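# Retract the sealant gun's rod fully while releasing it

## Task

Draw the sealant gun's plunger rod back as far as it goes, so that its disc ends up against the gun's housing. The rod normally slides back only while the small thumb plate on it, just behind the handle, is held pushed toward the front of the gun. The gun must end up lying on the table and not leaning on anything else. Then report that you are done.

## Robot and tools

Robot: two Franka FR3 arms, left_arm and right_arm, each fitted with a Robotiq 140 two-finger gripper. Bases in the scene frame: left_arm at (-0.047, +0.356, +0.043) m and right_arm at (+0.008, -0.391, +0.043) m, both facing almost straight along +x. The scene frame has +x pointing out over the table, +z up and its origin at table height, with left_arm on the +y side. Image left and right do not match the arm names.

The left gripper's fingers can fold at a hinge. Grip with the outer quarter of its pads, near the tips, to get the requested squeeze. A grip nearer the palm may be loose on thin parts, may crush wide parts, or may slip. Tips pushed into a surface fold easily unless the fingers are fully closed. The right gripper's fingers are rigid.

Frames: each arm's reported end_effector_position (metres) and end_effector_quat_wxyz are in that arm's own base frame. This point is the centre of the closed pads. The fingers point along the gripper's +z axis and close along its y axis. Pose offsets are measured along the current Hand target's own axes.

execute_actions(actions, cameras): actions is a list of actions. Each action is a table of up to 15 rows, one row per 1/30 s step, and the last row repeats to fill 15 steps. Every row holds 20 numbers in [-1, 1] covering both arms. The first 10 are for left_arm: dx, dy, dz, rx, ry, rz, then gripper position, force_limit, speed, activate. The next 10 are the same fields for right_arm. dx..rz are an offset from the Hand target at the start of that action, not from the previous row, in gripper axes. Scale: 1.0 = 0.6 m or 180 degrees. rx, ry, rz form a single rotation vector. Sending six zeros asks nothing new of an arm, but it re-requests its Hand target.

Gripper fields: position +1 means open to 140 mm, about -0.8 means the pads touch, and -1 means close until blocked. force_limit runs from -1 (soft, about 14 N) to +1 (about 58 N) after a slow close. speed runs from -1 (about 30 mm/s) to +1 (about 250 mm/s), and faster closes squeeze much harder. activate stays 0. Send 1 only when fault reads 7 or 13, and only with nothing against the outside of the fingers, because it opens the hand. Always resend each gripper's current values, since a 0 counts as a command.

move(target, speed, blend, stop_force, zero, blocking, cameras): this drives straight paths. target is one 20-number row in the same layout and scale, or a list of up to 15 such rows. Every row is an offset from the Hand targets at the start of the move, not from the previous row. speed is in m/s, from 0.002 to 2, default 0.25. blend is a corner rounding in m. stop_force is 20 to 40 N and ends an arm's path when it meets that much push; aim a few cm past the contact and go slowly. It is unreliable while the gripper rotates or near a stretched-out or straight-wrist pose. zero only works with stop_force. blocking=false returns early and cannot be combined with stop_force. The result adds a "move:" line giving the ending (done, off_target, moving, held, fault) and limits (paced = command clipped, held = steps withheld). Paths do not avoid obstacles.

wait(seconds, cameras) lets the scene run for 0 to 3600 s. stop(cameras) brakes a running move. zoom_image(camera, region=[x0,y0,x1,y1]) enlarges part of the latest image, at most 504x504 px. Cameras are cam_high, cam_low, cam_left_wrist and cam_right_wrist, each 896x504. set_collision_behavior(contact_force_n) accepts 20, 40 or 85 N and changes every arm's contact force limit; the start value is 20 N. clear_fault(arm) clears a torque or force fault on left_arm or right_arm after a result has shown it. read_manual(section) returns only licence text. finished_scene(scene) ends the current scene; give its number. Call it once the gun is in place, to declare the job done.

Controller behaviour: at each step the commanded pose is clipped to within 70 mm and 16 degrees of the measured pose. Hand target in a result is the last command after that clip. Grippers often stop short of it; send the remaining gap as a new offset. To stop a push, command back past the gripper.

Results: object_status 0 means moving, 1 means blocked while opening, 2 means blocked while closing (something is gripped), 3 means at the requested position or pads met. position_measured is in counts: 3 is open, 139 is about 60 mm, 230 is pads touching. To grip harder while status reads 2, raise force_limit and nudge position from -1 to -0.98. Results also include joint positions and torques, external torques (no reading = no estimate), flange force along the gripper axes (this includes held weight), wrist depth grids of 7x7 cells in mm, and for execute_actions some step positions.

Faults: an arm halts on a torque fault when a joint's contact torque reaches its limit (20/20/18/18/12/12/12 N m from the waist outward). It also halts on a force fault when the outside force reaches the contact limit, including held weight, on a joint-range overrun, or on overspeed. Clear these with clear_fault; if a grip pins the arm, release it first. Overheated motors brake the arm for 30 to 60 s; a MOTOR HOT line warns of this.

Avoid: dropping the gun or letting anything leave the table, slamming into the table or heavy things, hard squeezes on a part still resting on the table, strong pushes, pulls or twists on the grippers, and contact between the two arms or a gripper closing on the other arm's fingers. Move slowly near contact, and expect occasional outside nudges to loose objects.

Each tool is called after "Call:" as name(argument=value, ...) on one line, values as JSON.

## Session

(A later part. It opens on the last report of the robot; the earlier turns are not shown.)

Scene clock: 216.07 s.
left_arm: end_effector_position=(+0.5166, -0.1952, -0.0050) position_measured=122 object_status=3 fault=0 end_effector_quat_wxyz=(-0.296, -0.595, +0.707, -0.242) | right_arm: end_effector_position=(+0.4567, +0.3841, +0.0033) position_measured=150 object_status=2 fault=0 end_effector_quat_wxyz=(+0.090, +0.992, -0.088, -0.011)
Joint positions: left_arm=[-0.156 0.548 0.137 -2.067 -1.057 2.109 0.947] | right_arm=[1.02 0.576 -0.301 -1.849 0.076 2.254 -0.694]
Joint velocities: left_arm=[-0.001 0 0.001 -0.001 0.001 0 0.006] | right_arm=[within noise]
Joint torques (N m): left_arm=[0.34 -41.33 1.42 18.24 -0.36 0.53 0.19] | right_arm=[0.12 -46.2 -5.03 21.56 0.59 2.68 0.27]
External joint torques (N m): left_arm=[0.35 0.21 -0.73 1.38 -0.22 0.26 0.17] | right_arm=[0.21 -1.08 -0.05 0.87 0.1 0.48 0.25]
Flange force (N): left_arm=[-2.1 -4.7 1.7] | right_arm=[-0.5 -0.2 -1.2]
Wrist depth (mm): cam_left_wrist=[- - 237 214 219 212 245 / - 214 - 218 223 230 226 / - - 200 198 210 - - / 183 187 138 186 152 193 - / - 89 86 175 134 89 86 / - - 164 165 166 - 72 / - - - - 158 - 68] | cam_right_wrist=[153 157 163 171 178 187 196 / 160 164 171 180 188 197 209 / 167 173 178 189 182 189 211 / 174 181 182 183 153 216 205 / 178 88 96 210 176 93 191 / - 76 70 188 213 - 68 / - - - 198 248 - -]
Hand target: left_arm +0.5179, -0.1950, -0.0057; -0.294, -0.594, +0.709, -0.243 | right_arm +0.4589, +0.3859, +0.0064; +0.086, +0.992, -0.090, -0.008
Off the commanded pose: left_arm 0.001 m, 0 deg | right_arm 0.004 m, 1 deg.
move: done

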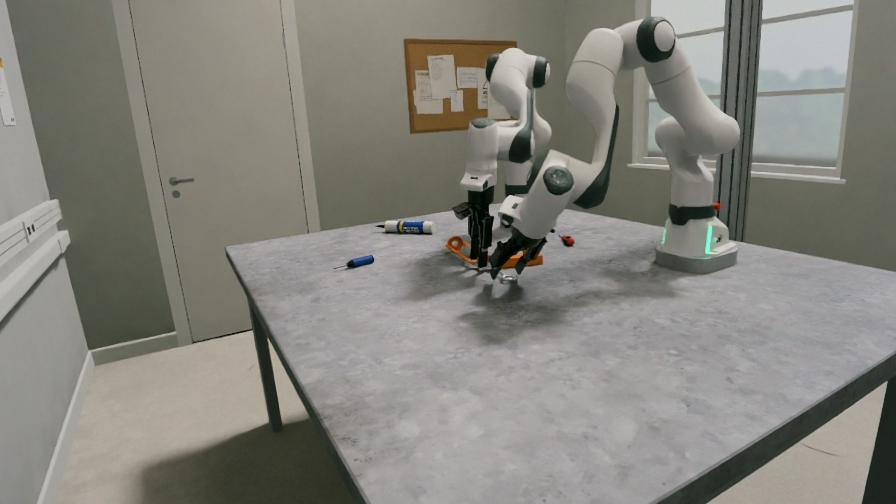

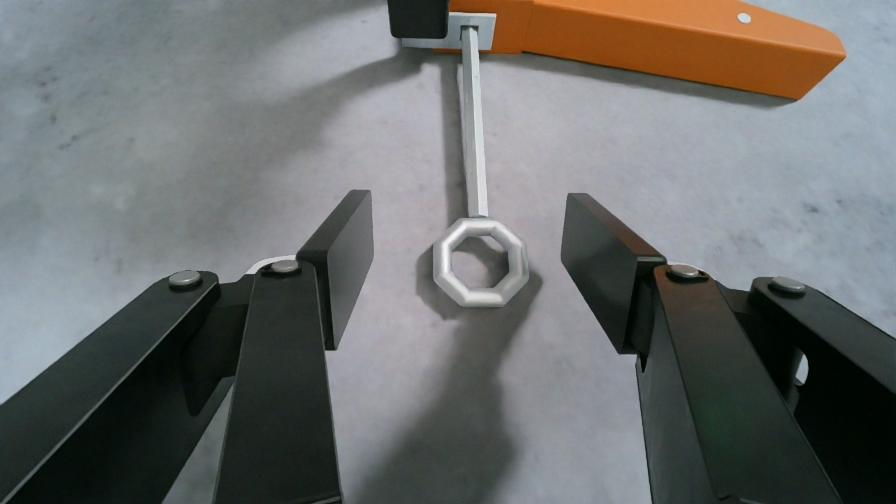

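Call:
move(target=[[0,0.005,0,0,0,0,0.055,-1,-1,0,0,0,0,0,0,0,-1,-1,-1,0],[0,0.005,0,0,0,0,-1,-0.6,-1,0,0,0,0,0,0,0,-1,-1,-1,0]], cameras=["cam_low","cam_left_wrist","cam_right_wrist"], speed=0.05)

Scene clock: 223.60 s.
left_arm: end_effector_position=(+0.5135, -0.1949, -0.0058) position_measured=178 object_status=2 fault=0 end_effector_quat_wxyz=(-0.297, -0.594, +0.707, -0.242) | right_arm: end_effector_position=(+0.4574, +0.3836, +0.0033) position_measured=150 object_status=2 fault=0 end_effector_quat_wxyz=(+0.090, +0.992, -0.090, -0.010)
Joint positions: left_arm=[-0.156 0.545 0.137 -2.076 -1.059 2.111 0.954] | right_arm=[1.02 0.576 -0.303 -1.85 0.076 2.255 -0.691]
Joint torques (N m): left_arm=[-0.24 -41.86 1.33 17.66 -0.36 0.53 0.19] | right_arm=[1.01 -46.2 -4.11 21.77 0.72 2.57 0.13]
External joint torques (N m): left_arm=[-0.05 -0.67 -0.62 0.98 -0.22 0.31 0.17] | right_arm=[1.06 -0.91 0.87 1.01 0.23 0.35 0.11]
Flange force (N): left_arm=[0.4 -1.5 0.7] | right_arm=[-0.8 -1.8 -1.2]
Wrist depth (mm): cam_left_wrist=[230 233 238 215 219 211 243 / - 211 215 217 - - - / - 199 198 198 206 210 205 / 185 184 102 169 126 194 198 / - 76 87 173 78 78 177 / - 63 - 163 - 74 67 / - - - 156 - - 67] | cam_right_wrist=[154 157 164 171 179 188 197 / 160 165 173 180 188 197 209 / 167 173 180 188 183 189 213 / 173 181 183 183 152 215 201 / 171 88 96 209 175 93 190 / - 76 70 188 205 - 68 / - - - 198 248 - -]
Hand target: left_arm +0.5149, -0.1945, -0.0057; -0.294, -0.594, +0.709, -0.243 | right_arm +0.4589, +0.3859, +0.0064; +0.086, +0.992, -0.090, -0.008
Off the commanded pose: left_arm 0.001 m, 0 deg | right_arm 0.004 m, 0 deg.
move: done

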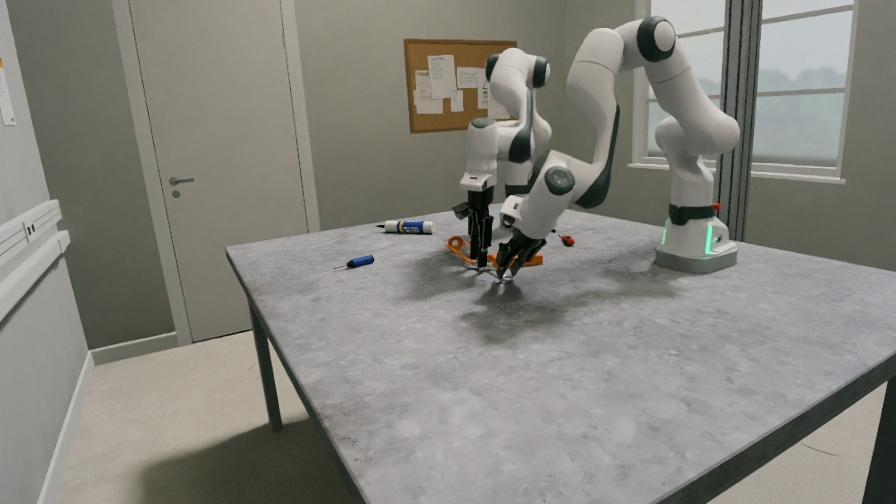

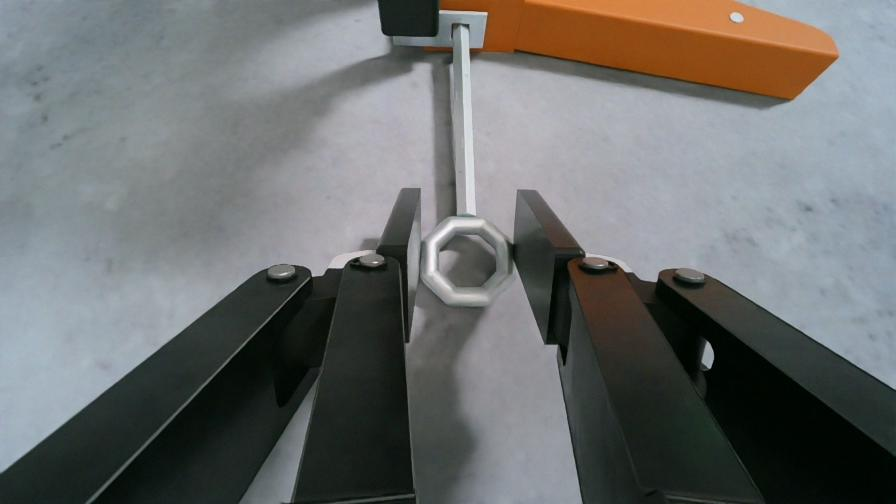

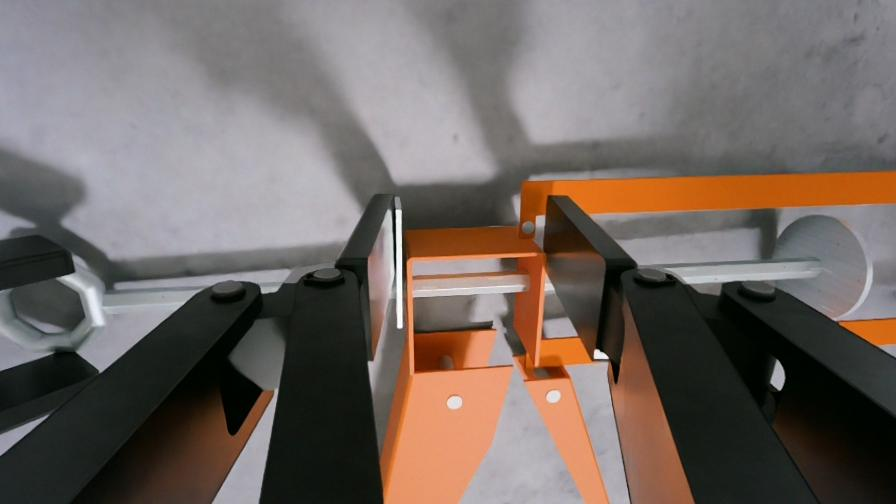

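Call:
set_collision_behavior(contact_force_n=40)

Call:
move(target=[-0.0707,0.0013,-0.0707,0,0,0,-1,-0.6,-1,0,0,0,0,0,0,0,-1,-1,-1,0], cameras=["cam_left_wrist","cam_right_wrist"], speed=0.04)

Set on each arm: contact force limit 40 N; load limits (N m) waist: 35, shoulder: 35, upper arm roll: 32, elbow: 30, forearm roll: 12, wrist pitch: 12, wrist roll: 12.

Scene clock: 231.93 s.
left_arm: end_effector_position=(+0.5228, -0.1414, -0.0048) position_measured=178 object_status=2 fault=0 end_effector_quat_wxyz=(-0.298, -0.593, +0.707, -0.243) | right_arm: end_effector_position=(+0.4595, +0.3864, +0.0051) position_measured=150 object_status=2 fault=0 end_effector_quat_wxyz=(+0.086, +0.992, -0.091, -0.007)
Joint positions: left_arm=[-0.086 0.572 0.178 -2.027 -0.999 2.036 0.982] | right_arm=[1.02 0.574 -0.302 -1.849 0.077 2.262 -0.689]
Joint velocities: left_arm=[0.003 0 -0.002 0.003 0.002 -0.002 0.005] | right_arm=[within noise]
Joint torques (N m): left_arm=[2.29 -42.18 4.87 19.22 0.38 0.83 0.13] | right_arm=[-0.36 -44.87 -5.33 20.47 0.35 1.52 -0.05]
External joint torques (N m): left_arm=[2.37 -0.22 2.08 2.3 0.56 0.63 0.1] | right_arm=[-0.4 0.14 -0.45 -0.25 -0.15 -0.72 -0.07]
Flange force (N): left_arm=[-5.5 -6.7 -3.9] | right_arm=[0.9 0.0 -1.1]
Wrist depth (mm): cam_left_wrist=[- 236 - 238 247 247 256 / - 216 228 223 224 - 230 / 195 204 - 184 210 - 214 / 182 - - 170 116 199 195 / 172 76 87 172 78 78 183 / - 63 - 165 - 74 67 / - - - 157 - - 67] | cam_right_wrist=[156 161 167 173 180 189 198 / 162 168 175 181 189 198 210 / 169 176 182 191 182 189 213 / 177 184 184 183 153 197 234 / 169 88 96 211 175 93 219 / - 76 70 188 213 - 68 / - - - 199 249 - -]
Hand target: left_arm +0.5248, -0.1353, -0.0056; -0.294, -0.594, +0.709, -0.243 | right_arm +0.4589, +0.3859, +0.0064; +0.086, +0.992, -0.090, -0.008
Off the commanded pose: left_arm 0.006 m, 0 deg | right_arm 0.001 m, 0 deg.
move: off_target (left_arm)

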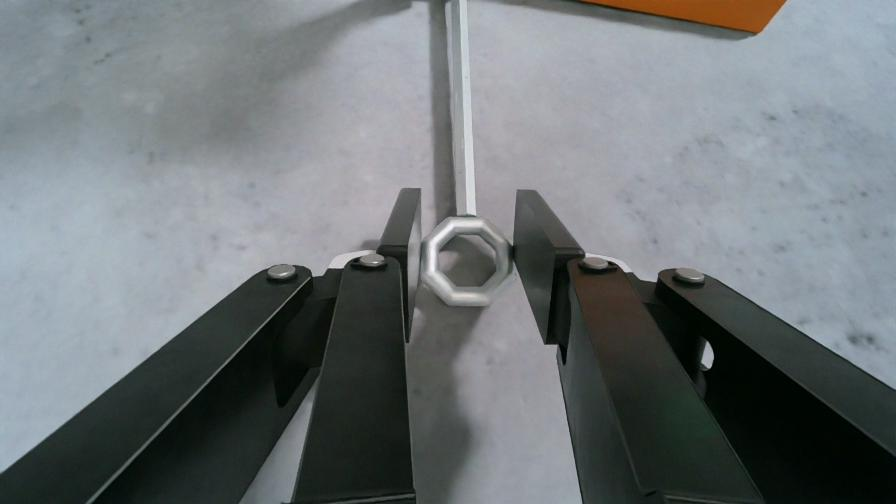

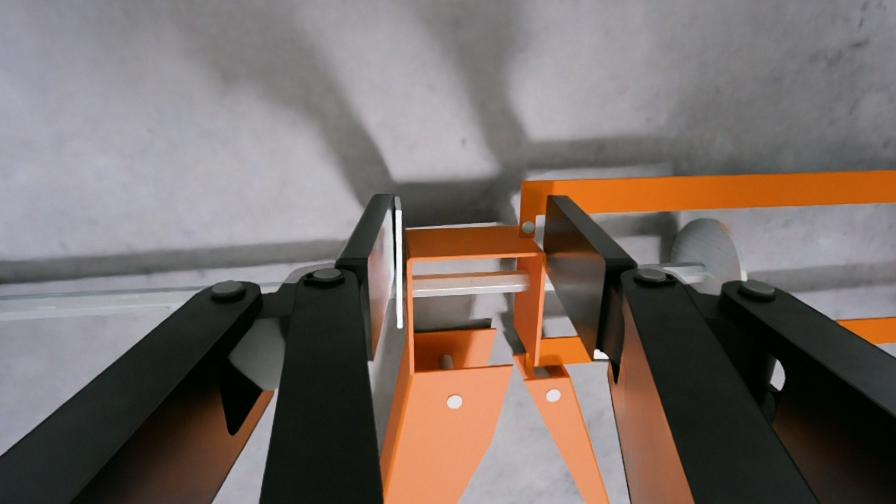

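Call:
move(target=[-0.066,0.0012,-0.066,0,0,0,-1,-0.6,-1,0,0,0,0,0,0,0,-1,-1,-1,0], cameras=["cam_left_wrist","cam_right_wrist"], speed=0.04)

Call:
zoom_image(camera="cam_right_wrist", region=[370, 150, 670, 370])

Scene clock: 239.17 s.
left_arm: end_effector_position=(+0.5356, -0.0793, -0.0051) position_measured=231 object_status=3 fault=0 end_effector_quat_wxyz=(-0.292, -0.597, +0.707, -0.243) | right_arm: end_effector_position=(+0.4590, +0.3860, +0.0050) position_measured=150 object_status=2 fault=0 end_effector_quat_wxyz=(+0.086, +0.992, -0.091, -0.008)
Joint positions: left_arm=[-0.001 0.611 0.209 -1.953 -0.935 1.971 1.005] | right_arm=[1.02 0.574 -0.302 -1.849 0.077 2.261 -0.689]
Joint velocities: left_arm=[0.001 0.002 -0.001 -0.001 0.005 -0.004 0.004] | right_arm=[within noise]
Joint torques (N m): left_arm=[0.61 -42.87 3.18 18.87 0.14 -0.11 0.24] | right_arm=[0.21 -45.76 -4.89 21.75 0.43 2.06 -0.04]
External joint torques (N m): left_arm=[0.76 0.56 -0.27 1.36 0.35 -0.32 0.22] | right_arm=[0.25 -0.64 0.06 0.96 -0.07 -0.18 -0.06]
Flange force (N): left_arm=[-4.5 -6.0 -1.4] | right_arm=[1.4 -2.1 -1.9]
Wrist depth (mm): cam_left_wrist=[231 241 237 - - 256 - / 218 210 219 216 226 - 227 / - 200 205 197 209 207 212 / 186 188 186 108 188 195 195 / 170 - 82 88 83 78 184 / - - - - - - - / - - 68 - - - -] | cam_right_wrist=[156 160 166 173 181 189 197 / 162 167 174 181 189 198 210 / 169 175 182 190 182 188 213 / 177 184 184 183 153 212 234 / 169 88 96 212 175 93 217 / - 76 70 188 213 - 68 / - - - 199 249 - -]
Hand target: left_arm +0.5340, -0.0800, -0.0054; -0.294, -0.594, +0.709, -0.243 | right_arm +0.4589, +0.3859, +0.0064; +0.086, +0.992, -0.090, -0.008
Off the commanded pose: left_arm 0.002 m, 0 deg | right_arm 0.001 m, 0 deg.
move: done

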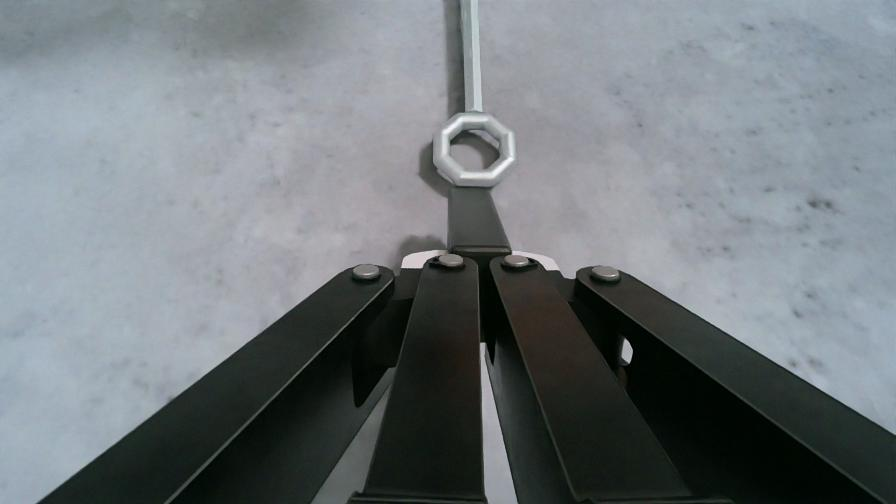

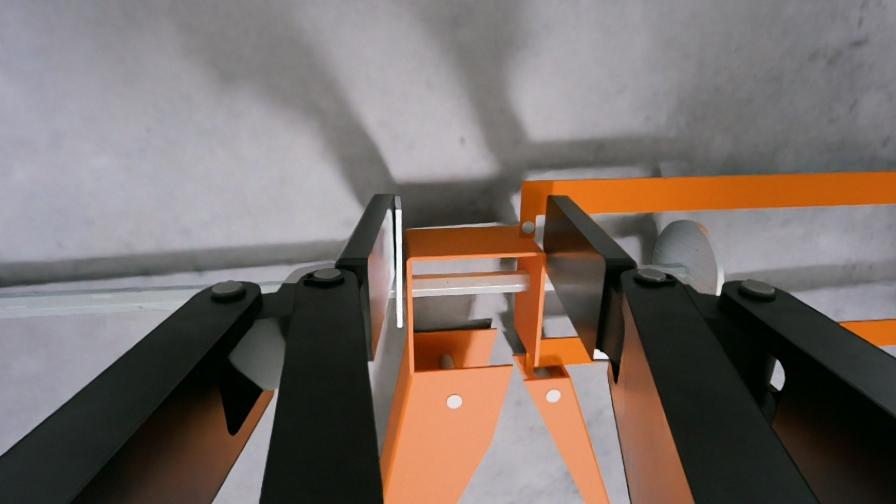

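Scaled by 1.680 from the camera's image (finer frame: 1280x720).

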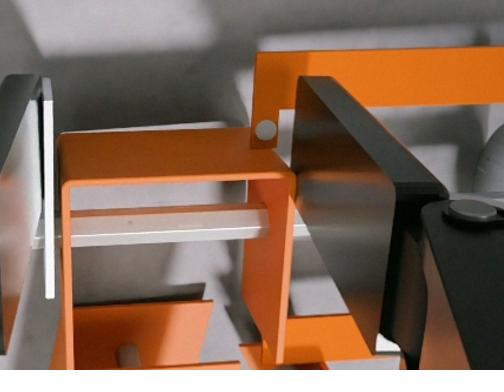

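Call:
move(target=[[0,0,0,0,0,0,0.055,-1,0.3,0,0,0,0,0,0,0,-1,-1,-1,0],[0.0842,0.003,0.0842,0,0,0,0.055,-1,0.3,0,0,0,0,0,0,0,-1,-1,-1,0]], cameras=["cam_left_wrist"], speed=0.08)

Scene clock: 253.27 s.
left_arm: end_effector_position=(+0.5182, -0.1512, -0.0055) position_measured=122 object_status=3 fault=0 end_effector_quat_wxyz=(-0.296, -0.590, +0.711, -0.244) | right_arm: end_effector_position=(+0.4590, +0.3860, +0.0050) position_measured=150 object_status=2 fault=0 end_effector_quat_wxyz=(+0.086, +0.992, -0.091, -0.008)
Joint positions: left_arm=[-0.096 0.56 0.166 -2.049 -1.009 2.057 0.991] | right_arm=[1.02 0.574 -0.302 -1.849 0.077 2.261 -0.689]
Joint velocities: left_arm=[0.001 0 0.002 0 0 0.005 -0.002] | right_arm=[within noise]
Joint torques (N m): left_arm=[-0.39 -42.59 2.7 17.02 -0.41 0.5 -0.31] | right_arm=[0.35 -45.8 -4.93 21.72 0.41 2.08 -0.03]
External joint torques (N m): left_arm=[-0.35 -0.92 0.11 0.17 -0.24 0.28 -0.33] | right_arm=[0.65 -0.45 0.26 0.85 -0.09 -0.17 -0.05]
Flange force (N): left_arm=[2.5 1.0 -0.4] | right_arm=[0.8 -2.3 -1.7]
Wrist depth (mm): cam_left_wrist=[- 237 - 241 243 240 - / - - 219 221 224 224 - / 201 - - 199 - 209 210 / - 186 137 186 134 193 190 / - 89 81 165 173 89 86 / - - - 166 165 - 72 / - - 154 155 158 - 68] | cam_right_wrist=[156 160 166 173 180 189 198 / 162 167 174 181 190 198 209 / 169 175 182 190 182 188 214 / 177 184 184 183 153 212 234 / 169 88 96 212 175 93 217 / - 76 70 188 212 - 68 / - - - 198 249 - -]
Hand target: left_arm +0.5195, -0.1500, -0.0056; -0.294, -0.594, +0.709, -0.243 | right_arm +0.4589, +0.3859, +0.0064; +0.086, +0.992, -0.090, -0.008
Off the commanded pose: left_arm 0.002 m, 1 deg | right_arm 0.001 m, 0 deg.
move: done

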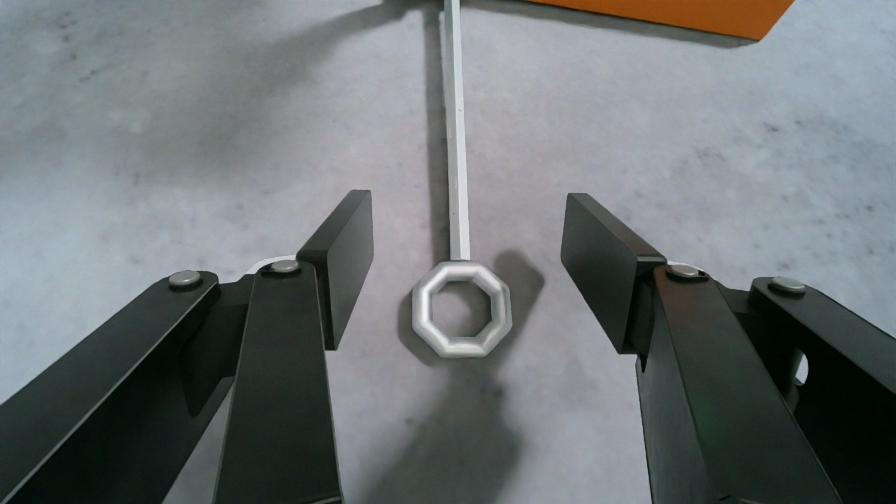

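Call:
move(target=[[0.0094,-0.0067,0.0094,0,0,0,0.055,-1,-1,0,0,0,0,0,0,0,-1,-1,-1,0],[0.0094,-0.0067,0.0094,0,0,0,-1,-0.3,-1,0,0,0,0,0,0,0,-1,-1,-1,0]], cameras=["cam_left_wrist"], speed=0.05)

Call:
zoom_image(camera="cam_left_wrist", region=[370, 150, 570, 370])

Scene clock: 264.07 s.
left_arm: end_effector_position=(+0.5208, -0.1590, -0.0048) position_measured=222 object_status=0 fault=0 end_effector_quat_wxyz=(-0.295, -0.591, +0.710, -0.244) | right_arm: end_effector_position=(+0.4591, +0.3858, +0.0050) position_measured=150 object_status=2 fault=0 end_effector_quat_wxyz=(+0.086, +0.992, -0.091, -0.008)
Joint positions: left_arm=[-0.108 0.561 0.163 -2.045 -1.018 2.064 0.98] | right_arm=[1.02 0.574 -0.302 -1.85 0.077 2.261 -0.688]
Joint torques (N m): left_arm=[-0.32 -41.6 2.15 18.27 -0.37 0.48 -0.24] | right_arm=[0.62 -45.86 -4.09 21.73 0.57 2.09 -0.06]
External joint torques (N m): left_arm=[-0.14 0.2 -0.28 1.32 -0.2 0.27 -0.26] | right_arm=[0.57 -0.83 0.78 0.96 0.07 -0.14 -0.08]
Flange force (N): left_arm=[-1.4 -5.1 0.9] | right_arm=[0.6 -2.2 -2.0]
Wrist depth (mm): cam_left_wrist=[231 240 - 244 243 239 252 / 214 214 224 - - 226 - / 199 200 203 184 207 210 - / 185 188 189 110 94 193 - / 171 - 87 - 84 83 181 / - - - - - 75 171 / - - - - - 66 -] | cam_right_wrist=[156 160 166 173 181 189 198 / 162 167 174 181 189 199 210 / 170 175 182 190 183 188 212 / 177 184 185 183 153 212 234 / 170 88 96 211 174 93 217 / - 76 70 189 205 - 68 / - - - 200 249 - -]
Hand target: left_arm +0.5221, -0.1586, -0.0056; -0.294, -0.594, +0.709, -0.243 | right_arm +0.4589, +0.3859, +0.0064; +0.086, +0.992, -0.090, -0.008
Off the commanded pose: left_arm 0.002 m, 0 deg | right_arm 0.001 m, 0 deg.
move: done

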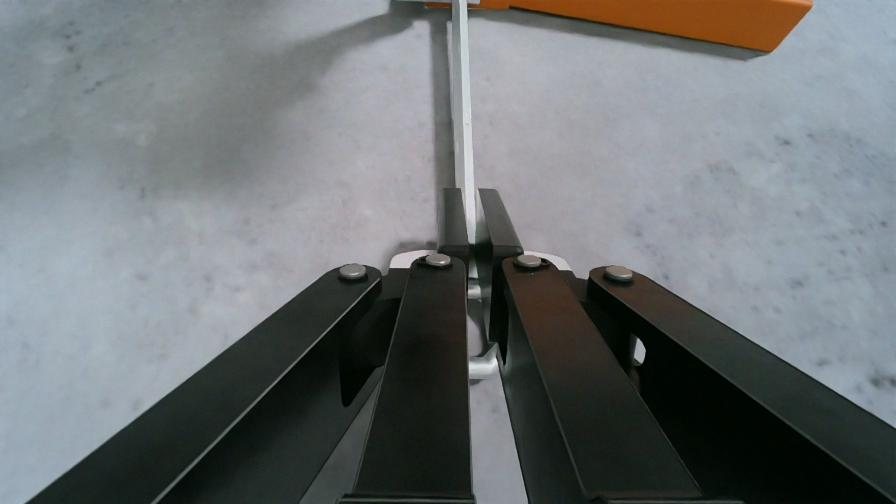

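Scaled by 2.291 from the camera's image (finer frame: 1280x720).

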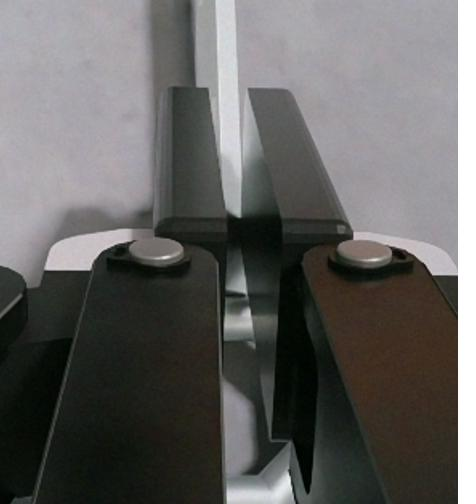

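Call:
move(target=[-0.0589,0.0011,-0.0589,0,0,0,-1,-0.3,-1,0,0,0,0,0,0,0,-1,-1,-1,0], cameras=["cam_left_wrist","cam_right_wrist"], speed=0.04)

Scene clock: 271.50 s.
left_arm: end_effector_position=(+0.5281, -0.1165, -0.0047) position_measured=222 object_status=2 fault=0 end_effector_quat_wxyz=(-0.299, -0.592, +0.708, -0.243) | right_arm: end_effector_position=(+0.4604, +0.3874, +0.0067) position_measured=150 object_status=2 fault=0 end_effector_quat_wxyz=(+0.084, +0.992, -0.092, -0.006)
Joint positions: left_arm=[-0.055 0.592 0.197 -1.991 -0.972 1.997 0.994] | right_arm=[1.02 0.572 -0.302 -1.847 0.077 2.262 -0.687]
Joint velocities: left_arm=[0.002 0.001 0 0.001 0.004 -0.002 0.004] | right_arm=[within noise]
Joint torques (N m): left_arm=[2.56 -42.9 5.82 19.46 0.48 0.91 0.19] | right_arm=[-0.47 -43.68 -5 19.65 0.27 1.52 -0.07]
External joint torques (N m): left_arm=[2.73 -0.22 2.7 2.29 0.69 0.74 0.17] | right_arm=[-0.42 1.46 -0.06 -1.17 -0.23 -0.73 -0.09]
Flange force (N): left_arm=[-6.2 -6.2 -4.9] | right_arm=[0.6 0.1 1.4]
Wrist depth (mm): cam_left_wrist=[- - - - - - - / - - - 214 - - 237 / - - 205 203 208 212 215 / 184 191 188 114 192 - - / 172 - 87 - 84 78 - / - - - - - 75 - / - - - - - 66 -] | cam_right_wrist=[158 162 168 175 182 190 199 / 164 169 176 183 192 200 211 / 172 177 184 192 183 188 214 / 179 185 187 183 152 223 235 / 170 88 96 213 174 93 217 / - 76 70 190 205 - 68 / - - - 202 252 - -]
Hand target: left_arm +0.5303, -0.1093, -0.0055; -0.294, -0.594, +0.709, -0.243 | right_arm +0.4589, +0.3859, +0.0064; +0.086, +0.992, -0.090, -0.008
Off the commanded pose: left_arm 0.008 m, 1 deg | right_arm 0.002 m, 0 deg.
move: off_target (left_arm)

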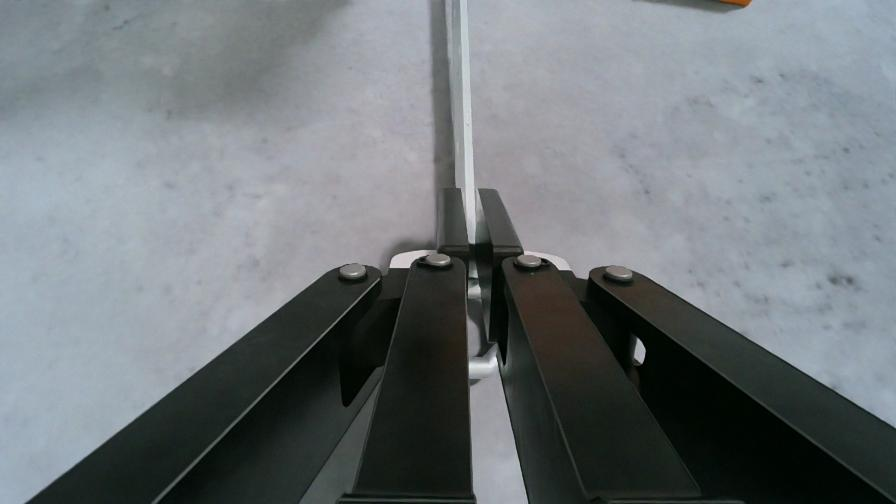

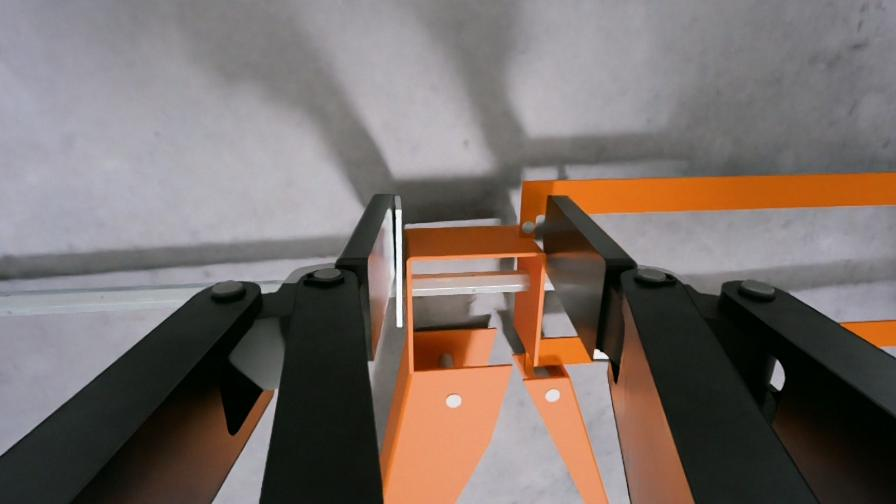

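Call:
move(target=[[0.0106,0,0.0106,0,0,0,-1,-0.3,-1,0,0,0,0,0,0,0,-1,-1,-1,0],[0.0106,0,0.0106,0,0,0,-1,-0.3,-1,0,0,0,0,0,0,0,-0.12,-1,-1,0]], cameras=["cam_right_wrist"], speed=0.04)

Call:
zoom_image(camera="cam_right_wrist", region=[370, 150, 670, 370])

Scene clock: 281.53 s.
left_arm: end_effector_position=(+0.5276, -0.1185, -0.0054) position_measured=222 object_status=2 fault=0 end_effector_quat_wxyz=(-0.296, -0.593, +0.708, -0.243) | right_arm: end_effector_position=(+0.4596, +0.3871, +0.0064) position_measured=144 object_status=3 fault=0 end_effector_quat_wxyz=(+0.085, +0.992, -0.091, -0.007)
Joint positions: left_arm=[-0.061 0.588 0.197 -1.999 -0.976 2.008 0.995] | right_arm=[1.02 0.572 -0.302 -1.848 0.077 2.261 -0.687]
Joint torques (N m): left_arm=[-0.19 -43.17 3.17 17.58 -0.32 0.52 -0.02] | right_arm=[-0.21 -44.65 -5.04 20.95 0.41 2.08 -0.06]
External joint torques (N m): left_arm=[-0.16 -0.71 -0.05 0.48 -0.14 0.32 -0.04] | right_arm=[-0.04 0.62 0.01 0.02 -0.09 -0.18 -0.08]
Flange force (N): left_arm=[1.1 -0.1 -0.1] | right_arm=[1.3 -1.7 0.5]
Wrist depth (mm): cam_left_wrist=[238 232 - 239 250 239 253 / 212 216 - 216 221 229 232 / - 204 201 200 213 - - / - 182 190 114 100 - - / 169 174 87 - 84 79 181 / - - - - - 75 173 / - - - - - 66 -] | cam_right_wrist=[157 162 167 175 182 191 198 / 164 168 176 183 191 200 212 / 171 177 184 192 193 187 214 / 179 186 133 182 159 222 236 / 170 88 109 213 179 93 94 / - 73 70 189 215 - 72 / - - - 200 253 - -]
Hand target: left_arm +0.5287, -0.1181, -0.0055; -0.294, -0.594, +0.709, -0.243 | right_arm +0.4589, +0.3859, +0.0064; +0.086, +0.992, -0.090, -0.008
Off the commanded pose: left_arm 0.001 m, 0 deg | right_arm 0.001 m, 0 deg.
move: done

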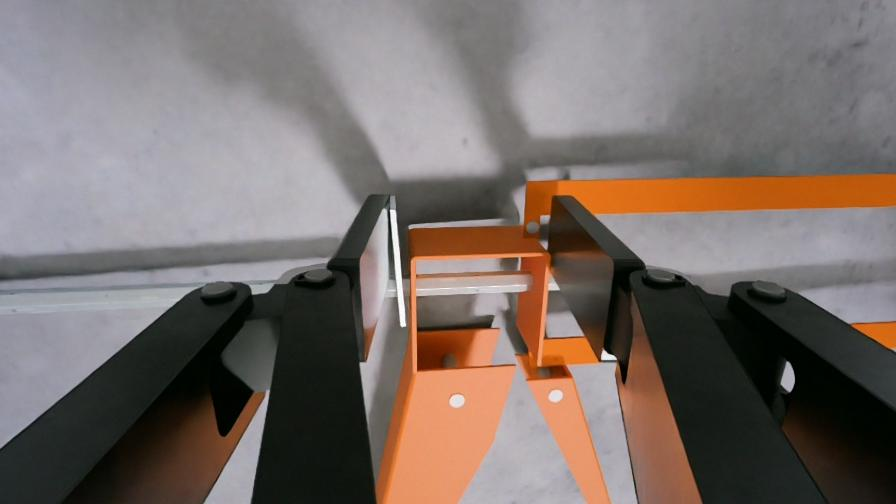

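Scaled by 1.680 from the camera's image (finer frame: 1280x720).

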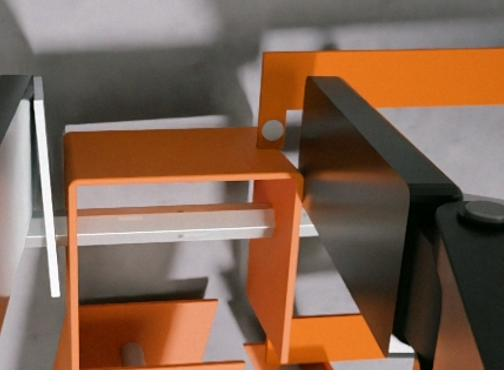

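Call:
move(target=[[0,0,0,0,0,0,-1,-0.3,-1,0,0,0,0,0,0,0,-0.09,-1,-1,0],[0,0,0,0,0,0,-1,-0.3,-1,0,0,0,-0.07,0,0,0,-0.09,-1,-1,0]], cameras=["cam_right_wrist"], speed=0.05)

Call:
zoom_image(camera="cam_right_wrist", region=[370, 150, 670, 370])

Scene clock: 286.77 s.
left_arm: end_effector_position=(+0.5276, -0.1196, -0.0053) position_measured=222 object_status=2 fault=0 end_effector_quat_wxyz=(-0.296, -0.593, +0.709, -0.243) | right_arm: end_effector_position=(+0.4600, +0.3937, +0.0466) position_measured=140 object_status=3 fault=0 end_effector_quat_wxyz=(+0.085, +0.992, -0.089, -0.008)
Joint positions: left_arm=[-0.063 0.588 0.197 -1.999 -0.977 2.008 0.995] | right_arm=[1.03 0.517 -0.31 -1.818 0.061 2.174 -0.682]
Joint velocities: left_arm=[within noise] | right_arm=[0.001 0 0 0.001 -0.001 -0.004 -0.001]
Joint torques (N m): left_arm=[0.19 -43.14 3.05 17.62 -0.17 0.47 -0.02] | right_arm=[0.58 -43.41 -4.6 22.11 0.18 2.13 0.26]
External joint torques (N m): left_arm=[0.31 -0.63 -0.1 0.48 0.02 0.27 -0.04] | right_arm=[0.65 1.14 0.03 0.35 -0.33 -0.1 0.24]
Flange force (N): left_arm=[0.5 -0.3 -0.6] | right_arm=[1.6 -4.2 0.5]
Wrist depth (mm): cam_left_wrist=[235 - 238 236 241 - 254 / 215 - - 218 223 227 234 / - - - 201 207 210 211 / 184 185 185 110 192 193 - / - 172 87 - 84 83 - / - - - - - 75 172 / - - - - - 66 -] | cam_right_wrist=[190 196 203 211 221 231 242 / 199 204 213 223 232 242 253 / 208 215 223 232 222 250 263 / 215 224 139 242 142 272 285 / - 88 110 248 225 93 94 / - 75 260 241 282 - 72 / - - - 295 307 - -]
Hand target: left_arm +0.5287, -0.1181, -0.0055; -0.294, -0.594, +0.709, -0.243 | right_arm +0.4602, +0.3931, +0.0477; +0.086, +0.992, -0.090, -0.008
Off the commanded pose: left_arm 0.002 m, 0 deg | right_arm 0.001 m, 0 deg.
move: done

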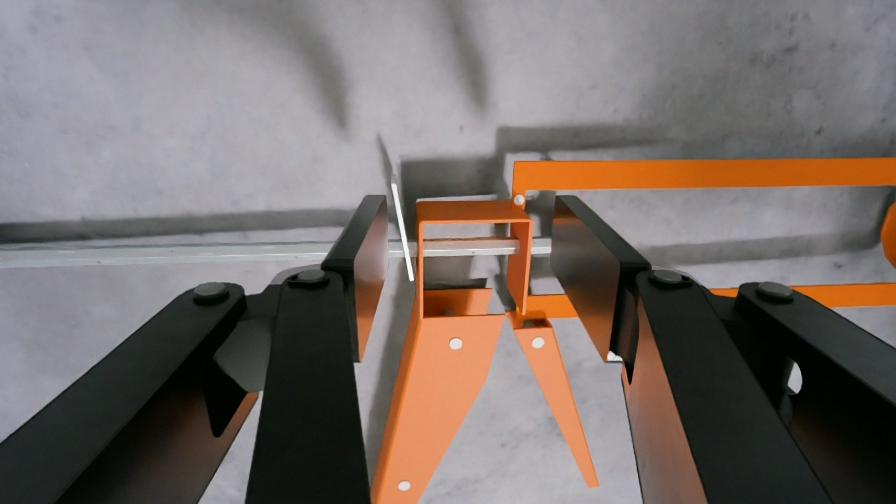

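Scaled by 1.680 from the camera's image (finer frame: 1280x720).

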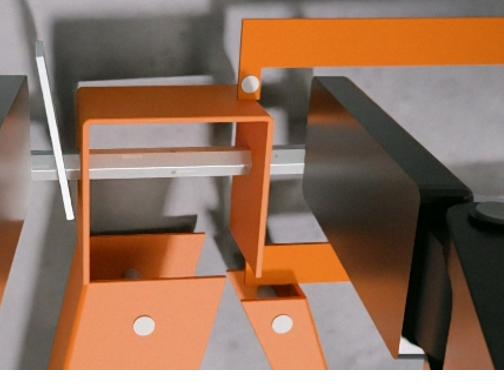

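Call:
move(target=[0,0,0,0,0,0,-1,-0.3,-1,0,0,0.0313,0.0055,0,0,0,0.365,-1,0,0], cameras=["cam_right_wrist"], speed=0.08)

Scene clock: 290.87 s.
left_arm: end_effector_position=(+0.5276, -0.1196, -0.0053) position_measured=222 object_status=2 fault=0 end_effector_quat_wxyz=(-0.296, -0.593, +0.709, -0.243) | right_arm: end_effector_position=(+0.4548, +0.3748, +0.0468) position_measured=83 object_status=3 fault=0 end_effector_quat_wxyz=(+0.087, +0.992, -0.092, -0.010)
Joint positions: left_arm=[-0.063 0.588 0.197 -1.999 -0.977 2.008 0.995] | right_arm=[1.028 0.477 -0.32 -1.883 0.051 2.195 -0.686]
Joint velocities: left_arm=[within noise] | right_arm=[0.001 0 0 0 -0.002 0.005 -0.003]
Joint torques (N m): left_arm=[0.25 -43.13 3.09 17.64 -0.16 0.46 -0.03] | right_arm=[0.22 -42.55 -4.08 21.34 0.17 2.66 -0.04]
External joint torques (N m): left_arm=[0.24 -0.68 -0.15 0.55 0.02 0.26 -0.05] | right_arm=[0.15 0.61 0.25 -0.26 -0.34 0.42 -0.05]
Flange force (N): left_arm=[0.6 -0.5 -0.6] | right_arm=[-0.3 0.0 1.8]
Wrist depth (mm): cam_left_wrist=[234 - 227 233 - 246 254 / - 218 221 220 222 232 229 / - 204 - 191 203 207 - / 186 181 - 110 192 199 193 / 170 175 87 - 84 78 184 / - - - - - 75 - / - - - - - 66 -] | cam_right_wrist=[190 195 203 211 219 230 243 / 198 204 213 223 233 245 255 / 207 215 221 230 236 251 267 / 215 206 204 239 215 266 278 / - 86 248 236 271 106 89 / - - 258 274 291 - - / - - 273 298 311 - -]
Hand target: left_arm +0.5287, -0.1181, -0.0055; -0.294, -0.594, +0.709, -0.243 | right_arm +0.4568, +0.3743, +0.0477; +0.086, +0.992, -0.090, -0.008
Off the commanded pose: left_arm 0.002 m, 0 deg | right_arm 0.002 m, 0 deg.
move: done

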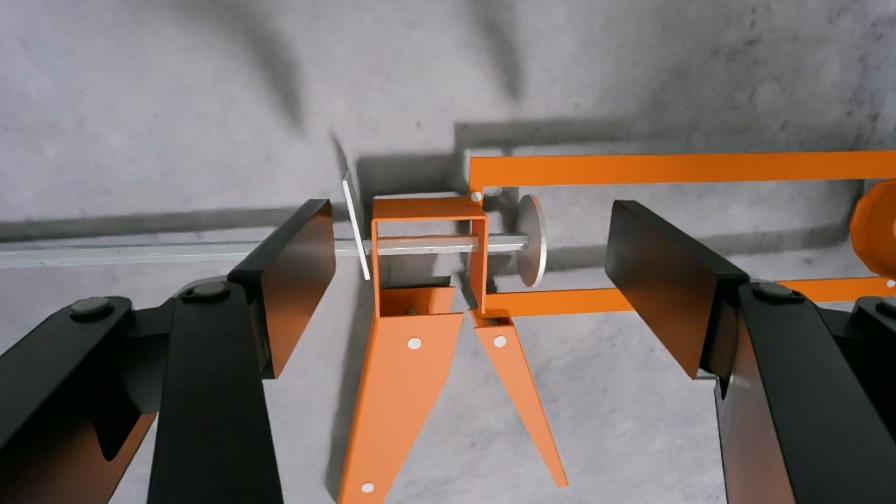

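Call:
move(target=[0,0,0,0,0,0,-1,-0.3,-1,0,0,-0.009,0.0703,0,0,0,0.365,-1,0,0], cameras=["cam_right_wrist","cam_low"], speed=0.06)

Call:
zoom_image(camera="cam_right_wrist", region=[300, 150, 640, 370])

Scene clock: 301.07 s.
left_arm: end_effector_position=(+0.5275, -0.1193, -0.0057) position_measured=222 object_status=2 fault=0 end_effector_quat_wxyz=(-0.296, -0.593, +0.708, -0.243) | right_arm: end_effector_position=(+0.4567, +0.3720, +0.0066) position_measured=83 object_status=3 fault=0 end_effector_quat_wxyz=(+0.087, +0.992, -0.092, -0.007)
Joint positions: left_arm=[-0.063 0.588 0.197 -2 -0.977 2.009 0.995] | right_arm=[1.015 0.544 -0.307 -1.896 0.067 2.278 -0.694]
Joint velocities: left_arm=[within noise] | right_arm=[-0.001 -0.001 0.001 -0.001 0 0.004 0]
Joint torques (N m): left_arm=[0.08 -43.21 2.84 17.93 -0.17 0.28 0.02] | right_arm=[-0.35 -42.43 -3.99 20.53 0.98 2.72 -0.17]
External joint torques (N m): left_arm=[0.33 -0.68 -0.2 0.81 0.03 0.1 0] | right_arm=[-0.28 1.59 0.82 0.01 0.49 0.5 -0.18]
Flange force (N): left_arm=[0.0 -1.5 -0.9] | right_arm=[2.8 -3.5 4.0]
Wrist depth (mm): cam_left_wrist=[- - 236 233 241 243 252 / - 215 221 219 224 225 - / - 197 201 185 206 207 211 / 183 - - 111 94 193 196 / 172 174 87 - 84 79 - / - - - - - 75 - / - - - - - 66 -] | cam_right_wrist=[156 161 168 174 182 189 200 / 163 168 175 183 191 197 212 / 170 178 183 192 195 188 213 / 179 184 162 183 186 219 237 / 166 86 177 210 204 106 89 / - - 214 188 238 - - / - - 226 240 254 - -]
Hand target: left_arm +0.5287, -0.1181, -0.0055; -0.294, -0.594, +0.709, -0.243 | right_arm +0.4564, +0.3724, +0.0052; +0.086, +0.992, -0.090, -0.008
Off the commanded pose: left_arm 0.002 m, 0 deg | right_arm 0.001 m, 0 deg.
move: done
Images, in order (width x height): cam_low 896x504, cam_right_wrist 896x504.

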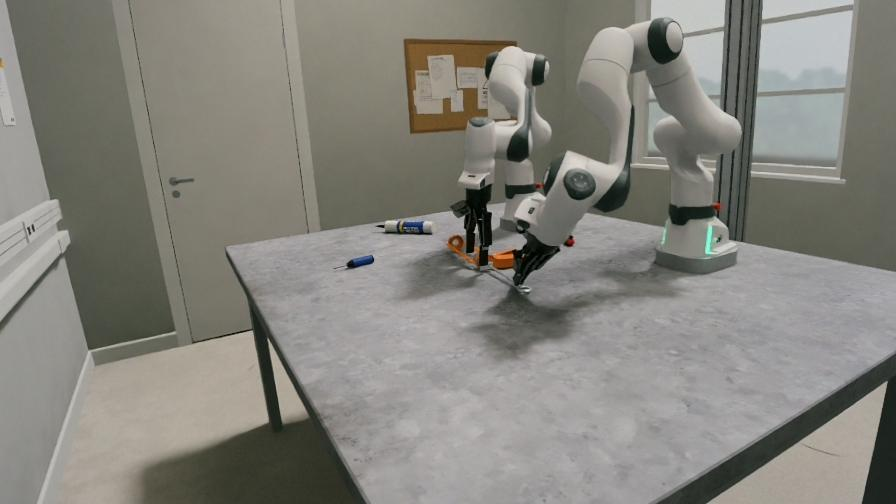

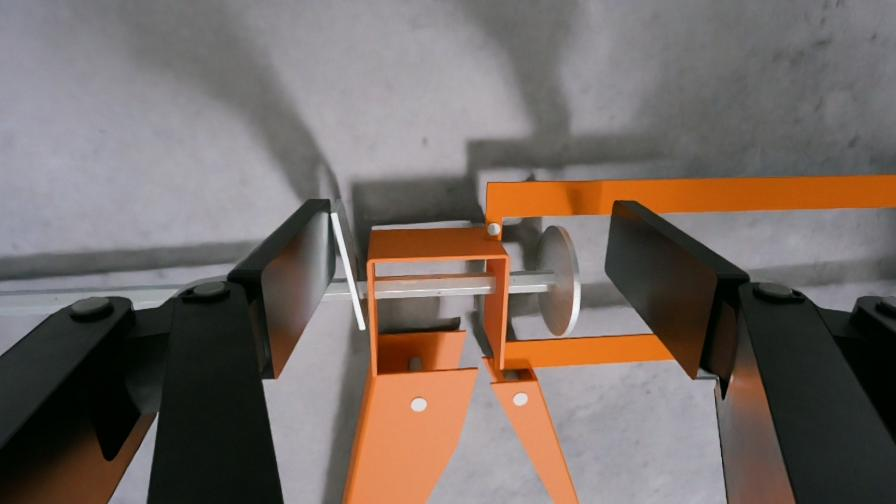

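Scaled by 1.482 from the camera's image (finer frame: 1280x720).

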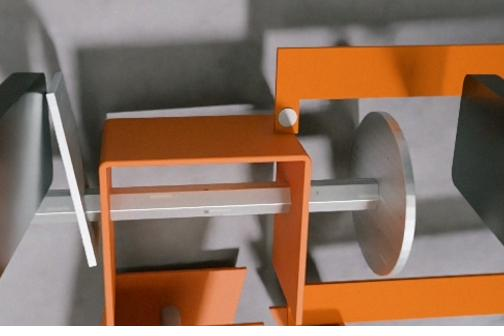

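Call:
move(target=[[0,0,0,0,0,0,-1,-0.3,-1,0,-0.0042,-0.0065,-0.0012,0,0,0,0.365,-0.7,-1,0],[0,0,0,0,0,0,-1,-0.3,-1,0,-0.0042,-0.0065,-0.0012,0,0,0,-1,-0.7,-1,0]], cameras=["cam_right_wrist","cam_left_wrist"], speed=0.04)

Call:
zoom_image(camera="cam_right_wrist", region=[300, 150, 640, 370])

Scene clock: 315.87 s.
left_arm: end_effector_position=(+0.5309, -0.1108, -0.0075) position_measured=222 object_status=2 fault=0 end_effector_quat_wxyz=(-0.289, -0.598, +0.707, -0.243) | right_arm: end_effector_position=(+0.4564, +0.3716, +0.0067) position_measured=147 object_status=2 fault=0 end_effector_quat_wxyz=(+0.090, +0.992, -0.092, -0.009)
Joint positions: left_arm=[-0.054 0.588 0.198 -2 -0.975 2.021 0.995] | right_arm=[1.016 0.547 -0.309 -1.89 0.068 2.269 -0.695]
Joint torques (N m): left_arm=[-2.03 -43.62 -0.48 17.71 -0.49 -1.15 -0.06] | right_arm=[1.74 -41.18 -2.28 21.24 1.42 3.96 0.16]
External joint torques (N m): left_arm=[-1.94 -1.19 -3.7 0.63 -0.32 -1.38 -0.09] | right_arm=[1.74 3.02 2.53 0.62 0.93 1.74 0.15]
Flange force (N): left_arm=[4.1 -2.0 1.0] | right_arm=[2.1 -9.1 8.1]
Wrist depth (mm): cam_left_wrist=[228 239 235 229 233 245 - / - 213 - 214 219 222 222 / 194 197 199 188 203 206 208 / - - 186 110 108 189 - / 169 171 87 - 84 83 181 / - - - - - 75 170 / - - - - - 66 -] | cam_right_wrist=[156 161 168 175 182 193 200 / 163 168 175 183 192 200 212 / 170 176 184 192 197 188 194 / 177 184 133 183 158 224 240 / 184 88 102 211 173 92 92 / - 72 70 188 202 - 71 / - - - 200 252 - -]
Hand target: left_arm +0.5287, -0.1181, -0.0055; -0.294, -0.594, +0.709, -0.243 | right_arm +0.4546, +0.3767, +0.0053; +0.086, +0.992, -0.090, -0.008
Off the commanded pose: left_arm 0.008 m, 1 deg | right_arm 0.006 m, 0 deg.
move: off_target (right_arm)
Images, in order (width x height): cam_left_wrist 896x504, cam_right_wrist 896x504.

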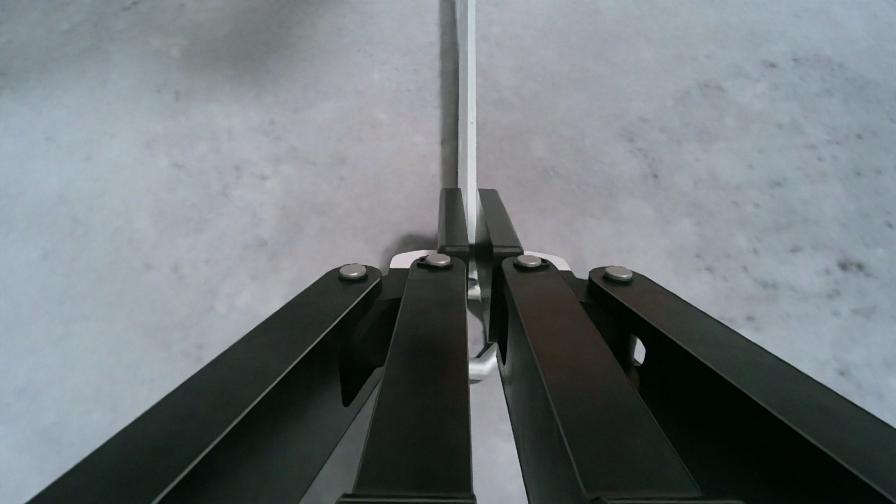

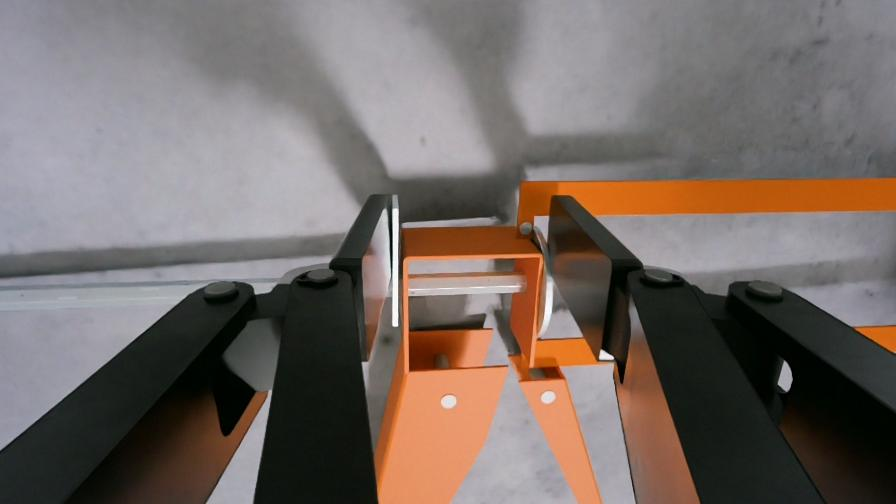

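Scaled by 1.482 from the camera's image (finer frame: 1280x720).

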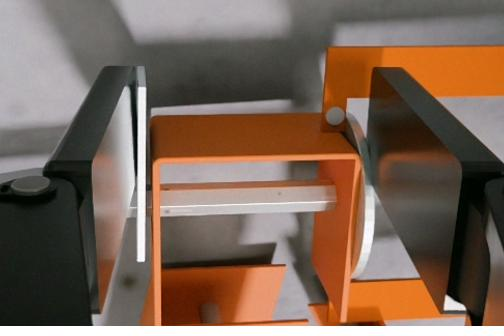

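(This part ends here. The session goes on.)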